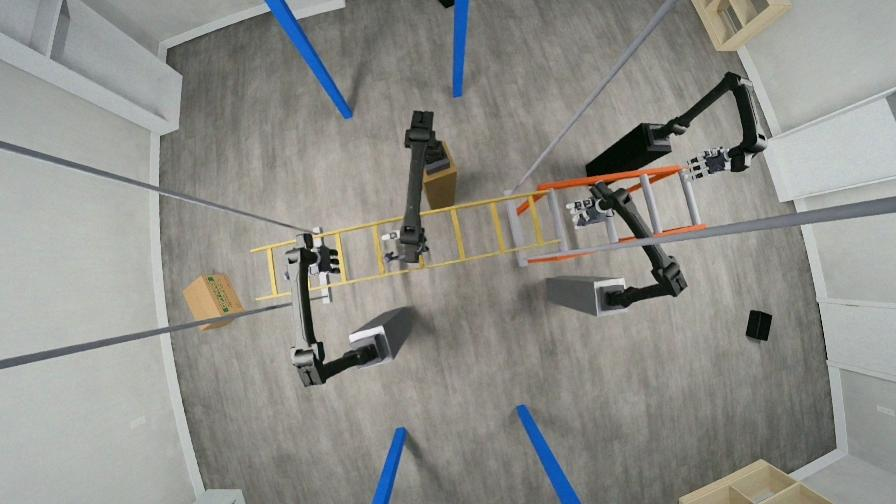

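>>> move --cameras '["cam_high", "arm2_cam_wrist"]'

>>> zoom_image --camera "cam_high" --region '[470, 150, 720, 320]'

Scene clock: 247.07 s.
Joint torques (N m): arm1=[-0.97 -11.4 9.92 -0.01 0.24 0.05] | arm2=[0.26 -16.85 10.96 -0.13 -0.27 0.05] | arm3=[-0.91 -12.98 11.44 -0.31 0.27 0.04] | arm4=[-0.62 -17.49 12.37 -0.27 -0.28 -0.11]
Heat: arm1: hottest joint3_rad 48 °C; arm2: hottest joint3_rad 50 °C; arm3: hottest joint3_rad 50 °C; arm4: hottest joint2_rad 42 °C.
Joint velocities: within noise
arm1.joint_positions: joint1_rad=-0.283 joint2_rad=+1.364 joint3_rad=+1.498 joint4_rad=-1.689 joint5_rad=+0.008 joint6_rad=+1.148 hand_index_mcp=+0.754 hand_index_abd=-0.001 hand_index_pip=+0.573 hand_index_dip=+0.694 hand_middle_mcp=+0.754 hand_middle_abd=-0.001 hand_middle_pip=+0.574 hand_middle_dip=+0.693 hand_ring_mcp=+0.754 hand_ring_abd=+0.000 hand_ring_pip=+0.574 hand_ring_dip=+0.694 hand_thumb_cmc=-0.571 hand_thumb_axl=+0.675 hand_thumb_mcp=+0.217 hand_thumb_ipl=+0.164 hand_current_limit=+0.400 hand_speed=-0.600
arm1.joint_status: not commanded
arm1.hand_state: goal,goal,goal,goal,goal,goal,goal,goal,goal,goal,goal,goal,goal,goal,goal,goal
arm1.index_mcp_current_ma: 0
arm1.index_abd_current_ma: 0
arm1.index_pip_current_ma: -3
arm1.index_dip_current_ma: -3
arm1.middle_mcp_current_ma: 0
arm1.middle_abd_current_ma: -1
arm1.middle_pip_current_ma: -3
arm1.middle_dip_current_ma: -3
arm1.ring_mcp_current_ma: 0
arm1.ring_abd_current_ma: 0
arm1.ring_pip_current_ma: -3
arm1.ring_dip_current_ma: -3
arm1.thumb_cmc_current_ma: -2
arm1.thumb_axl_current_ma: -4
arm1.thumb_mcp_current_ma: -24
arm1.thumb_ipl_current_ma: -7
arm1.hand_goal_index_mcp: 0.754
arm1.hand_goal_index_abd: 0.000
arm1.hand_goal_index_pip: 0.576
arm1.hand_goal_index_dip: 0.696
arm1.hand_goal_middle_mcp: 0.754
arm1.hand_goal_middle_abd: 0.000
arm1.hand_goal_middle_pip: 0.576
arm1.hand_goal_middle_dip: 0.696
arm1.hand_goal_ring_mcp: 0.754
arm1.hand_goal_ring_abd: 0.000
arm1.hand_goal_ring_pip: 0.576
arm1.hand_goal_ring_dip: 0.696
arm1.hand_goal_thumb_cmc: -0.570
arm1.hand_goal_thumb_axl: 0.678
arm1.hand_goal_thumb_mcp: 0.226
arm1.hand_goal_thumb_ipl: 0.168
arm1.hand: x=-0.7503 y=-0.1468 z=+1.1005 quat_wxyz=(-0.003, +0.703, +0.711, +0.012) (m; scene frame)
arm1.hand_target: x=-0.7500 y=-0.1500 z=+1.0995 quat_wxyz=(-0.001, +0.707, +0.707, +0.008) (m; scene frame)
arm1.hand_status: not commanded
arm2.joint_positions: joint1_rad=+0.555 joint2_rad=+1.834 joint3_rad=+1.847 joint4_rad=-1.615 joint5_rad=+0.005 joint6_rad=-1.168 hand_index_mcp=+0.754 hand_index_abd=+0.000 hand_index_pip=+0.577 hand_index_dip=+0.696 hand_middle_mcp=+0.755 hand_middle_abd=-0.001 hand_middle_pip=+0.577 hand_middle_dip=+0.696 hand_ring_mcp=+0.755 hand_ring_abd=-0.001 hand_ring_pip=+0.577 hand_ring_dip=+0.695 hand_thumb_cmc=-0.571 hand_thumb_axl=+0.678 hand_thumb_mcp=+0.217 hand_thumb_ipl=+0.164 hand_current_limit=+0.400 hand_speed=-0.600
arm2.joint_status: not commanded
arm2.hand_state: goal,goal,goal,goal,goal,goal,goal,goal,goal,goal,goal,goal,goal,goal,goal,goal
arm2.index_mcp_current_ma: 0
arm2.index_abd_current_ma: 1
arm2.index_pip_current_ma: 3
arm2.index_dip_current_ma: 0
arm2.middle_mcp_current_ma: 1
arm2.middle_abd_current_ma: -2
arm2.middle_pip_current_ma: 3
arm2.middle_dip_current_ma: -1
arm2.ring_mcp_current_ma: 1
arm2.ring_abd_current_ma: -3
arm2.ring_pip_current_ma: 2
arm2.ring_dip_current_ma: -2
arm2.thumb_cmc_current_ma: -1
arm2.thumb_axl_current_ma: -1
arm2.thumb_mcp_current_ma: -37
arm2.thumb_ipl_current_ma: -13
arm2.hand_goal_index_mcp: 0.754
arm2.hand_goal_index_abd: 0.000
arm2.hand_goal_index_pip: 0.576
arm2.hand_goal_index_dip: 0.696
arm2.hand_goal_middle_mcp: 0.754
arm2.hand_goal_middle_abd: 0.000
arm2.hand_goal_middle_pip: 0.576
arm2.hand_goal_middle_dip: 0.696
arm2.hand_goal_ring_mcp: 0.754
arm2.hand_goal_ring_abd: 0.000
arm2.hand_goal_ring_pip: 0.576
arm2.hand_goal_ring_dip: 0.696
arm2.hand_goal_thumb_cmc: -0.570
arm2.hand_goal_thumb_axl: 0.678
arm2.hand_goal_thumb_mcp: 0.226
arm2.hand_goal_thumb_ipl: 0.168
arm2.hand: x=+0.0034 y=-0.0260 z=+1.0108 quat_wxyz=(-0.017, +0.706, +0.708, +0.006) (m; scene frame)
arm2.hand_target: x=+0.0047 y=-0.0344 z=+1.0299 quat_wxyz=(+0.000, +0.707, +0.707, +0.000) (m; scene frame)
arm2.hand_status: not commanded
arm3.joint_positions: joint1_rad=-0.461 joint2_rad=+1.785 joint3_rad=+1.701 joint4_rad=-1.523 joint5_rad=-0.003 joint6_rad=+1.280 hand_index_mcp=+0.755 hand_index_abd=-0.002 hand_index_pip=+0.573 hand_index_dip=+0.694 hand_middle_mcp=+0.755 hand_middle_abd=+0.001 hand_middle_pip=+0.573 hand_middle_dip=+0.694 hand_ring_mcp=+0.755 hand_ring_abd=+0.001 hand_ring_pip=+0.573 hand_ring_dip=+0.694 hand_thumb_cmc=-0.574 hand_thumb_axl=+0.676 hand_thumb_mcp=+0.216 hand_thumb_ipl=+0.164 hand_current_limit=+0.400 hand_speed=-0.600
arm3.joint_status: not commanded
arm3.hand_state: goal,goal,goal,goal,goal,goal,goal,goal,goal,goal,goal,goal,goal,goal,goal,goal
arm3.index_mcp_current_ma: 0
arm3.index_abd_current_ma: -1
arm3.index_pip_current_ma: -2
arm3.index_dip_current_ma: -1
arm3.middle_mcp_current_ma: 0
arm3.middle_abd_current_ma: 0
arm3.middle_pip_current_ma: -1
arm3.middle_dip_current_ma: -1
arm3.ring_mcp_current_ma: 0
arm3.ring_abd_current_ma: 0
arm3.ring_pip_current_ma: -2
arm3.ring_dip_current_ma: -1
arm3.thumb_cmc_current_ma: -2
arm3.thumb_axl_current_ma: -1
arm3.thumb_mcp_current_ma: -13
arm3.thumb_ipl_current_ma: -4
arm3.hand_goal_index_mcp: 0.754
arm3.hand_goal_index_abd: 0.000
arm3.hand_goal_index_pip: 0.576
arm3.hand_goal_index_dip: 0.696
arm3.hand_goal_middle_mcp: 0.754
arm3.hand_goal_middle_abd: 0.000
arm3.hand_goal_middle_pip: 0.576
arm3.hand_goal_middle_dip: 0.696
arm3.hand_goal_ring_mcp: 0.754
arm3.hand_goal_ring_abd: 0.000
arm3.hand_goal_ring_pip: 0.576
arm3.hand_goal_ring_dip: 0.696
arm3.hand_goal_thumb_cmc: -0.570
arm3.hand_goal_thumb_axl: 0.678
arm3.hand_goal_thumb_mcp: 0.226
arm3.hand_goal_thumb_ipl: 0.168
arm3.hand: x=+0.8577 y=-0.0504 z=+1.0356 quat_wxyz=(+0.006, +0.706, +0.708, -0.014) (m; scene frame)
arm3.hand_target: x=+0.8596 y=-0.0406 z=+1.0500 quat_wxyz=(+0.000, +0.707, +0.707, +0.000) (m; scene frame)
arm3.hand_status: off_target (0.018 m and 1.8 deg from the pose sent, 0.210 m and 0.7 deg at the start)
arm4.joint_positions: joint1_rad=-0.082 joint2_rad=+1.721 joint3_rad=+1.605 joint4_rad=-1.472 joint5_rad=+0.002 joint6_rad=-1.535 hand_index_mcp=+0.755 hand_index_abd=+0.000 hand_index_pip=+0.577 hand_index_dip=+0.695 hand_middle_mcp=+0.755 hand_middle_abd=+0.000 hand_middle_pip=+0.578 hand_middle_dip=+0.695 hand_ring_mcp=+0.755 hand_ring_abd=+0.001 hand_ring_pip=+0.578 hand_ring_dip=+0.696 hand_thumb_cmc=-0.571 hand_thumb_axl=+0.678 hand_thumb_mcp=+0.217 hand_thumb_ipl=+0.165 hand_current_limit=+0.400 hand_speed=-0.600
arm4.joint_status: not commanded
arm4.hand_state: goal,goal,goal,goal,goal,goal,goal,goal,goal,goal,goal,goal,goal,goal,goal,goal
arm4.index_mcp_current_ma: 7
arm4.index_abd_current_ma: 1
arm4.index_pip_current_ma: 3
arm4.index_dip_current_ma: -3
arm4.middle_mcp_current_ma: 6
arm4.middle_abd_current_ma: -1
arm4.middle_pip_current_ma: 10
arm4.middle_dip_current_ma: -3
arm4.ring_mcp_current_ma: 7
arm4.ring_abd_current_ma: 2
arm4.ring_pip_current_ma: 11
arm4.ring_dip_current_ma: -2
arm4.thumb_cmc_current_ma: -4
arm4.thumb_axl_current_ma: -1
arm4.thumb_mcp_current_ma: -55
arm4.thumb_ipl_current_ma: -21
arm4.hand_goal_index_mcp: 0.754
arm4.hand_goal_index_abd: 0.000
arm4.hand_goal_index_pip: 0.576
arm4.hand_goal_index_dip: 0.696
arm4.hand_goal_middle_mcp: 0.754
arm4.hand_goal_middle_abd: 0.000
arm4.hand_goal_middle_pip: 0.576
arm4.hand_goal_middle_dip: 0.696
arm4.hand_goal_ring_mcp: 0.754
arm4.hand_goal_ring_abd: 0.000
arm4.hand_goal_ring_pip: 0.576
arm4.hand_goal_ring_dip: 0.696
arm4.hand_goal_thumb_cmc: -0.570
arm4.hand_goal_thumb_axl: 0.678
arm4.hand_goal_thumb_mcp: 0.226
arm4.hand_goal_thumb_ipl: 0.168
arm4.hand: x=+1.3227 y=-0.0424 z=+1.0378 quat_wxyz=(-0.009, +0.708, +0.706, +0.007) (m; scene frame)
arm4.hand_target: x=+1.3219 y=-0.0496 z=+1.0499 quat_wxyz=(+0.000, +0.707, +0.707, +0.000) (m; scene frame)
arm4.hand_status: off_target (0.014 m and 1.3 deg from the pose sent, 0.203 m and 0.9 deg at the start)
pictures: arm2_cam_wrist, cam_high
camera_calibration:
arm2_cam_wrist: T_world_to_cam=[[0.596467, -0.802624, -0.00465555, 0.0123518], [-0.498436, -0.374945, 0.781651, -0.860042], [-0.629117, -0.463908, -0.623699, 0.741873], [0, 0, 0, 1]] pos_world=[0.0306817, 0.0316067, 1.13502]

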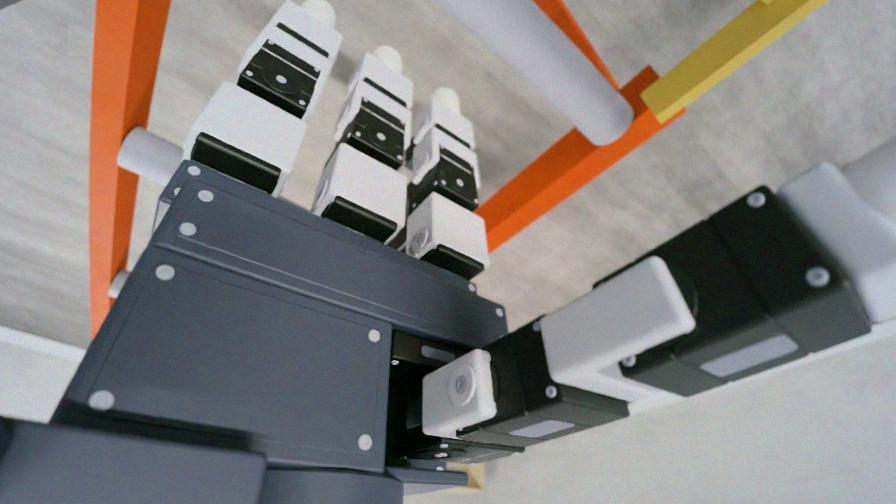

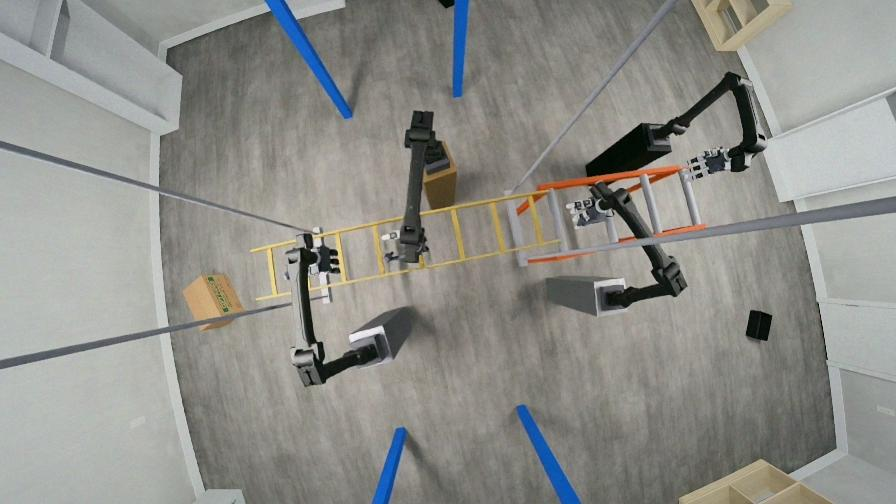

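Scaled by 2.016 from the camera's 896x504 image, which has a finer 1280x720 frame.

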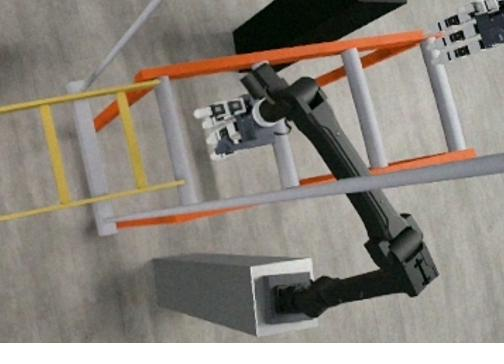

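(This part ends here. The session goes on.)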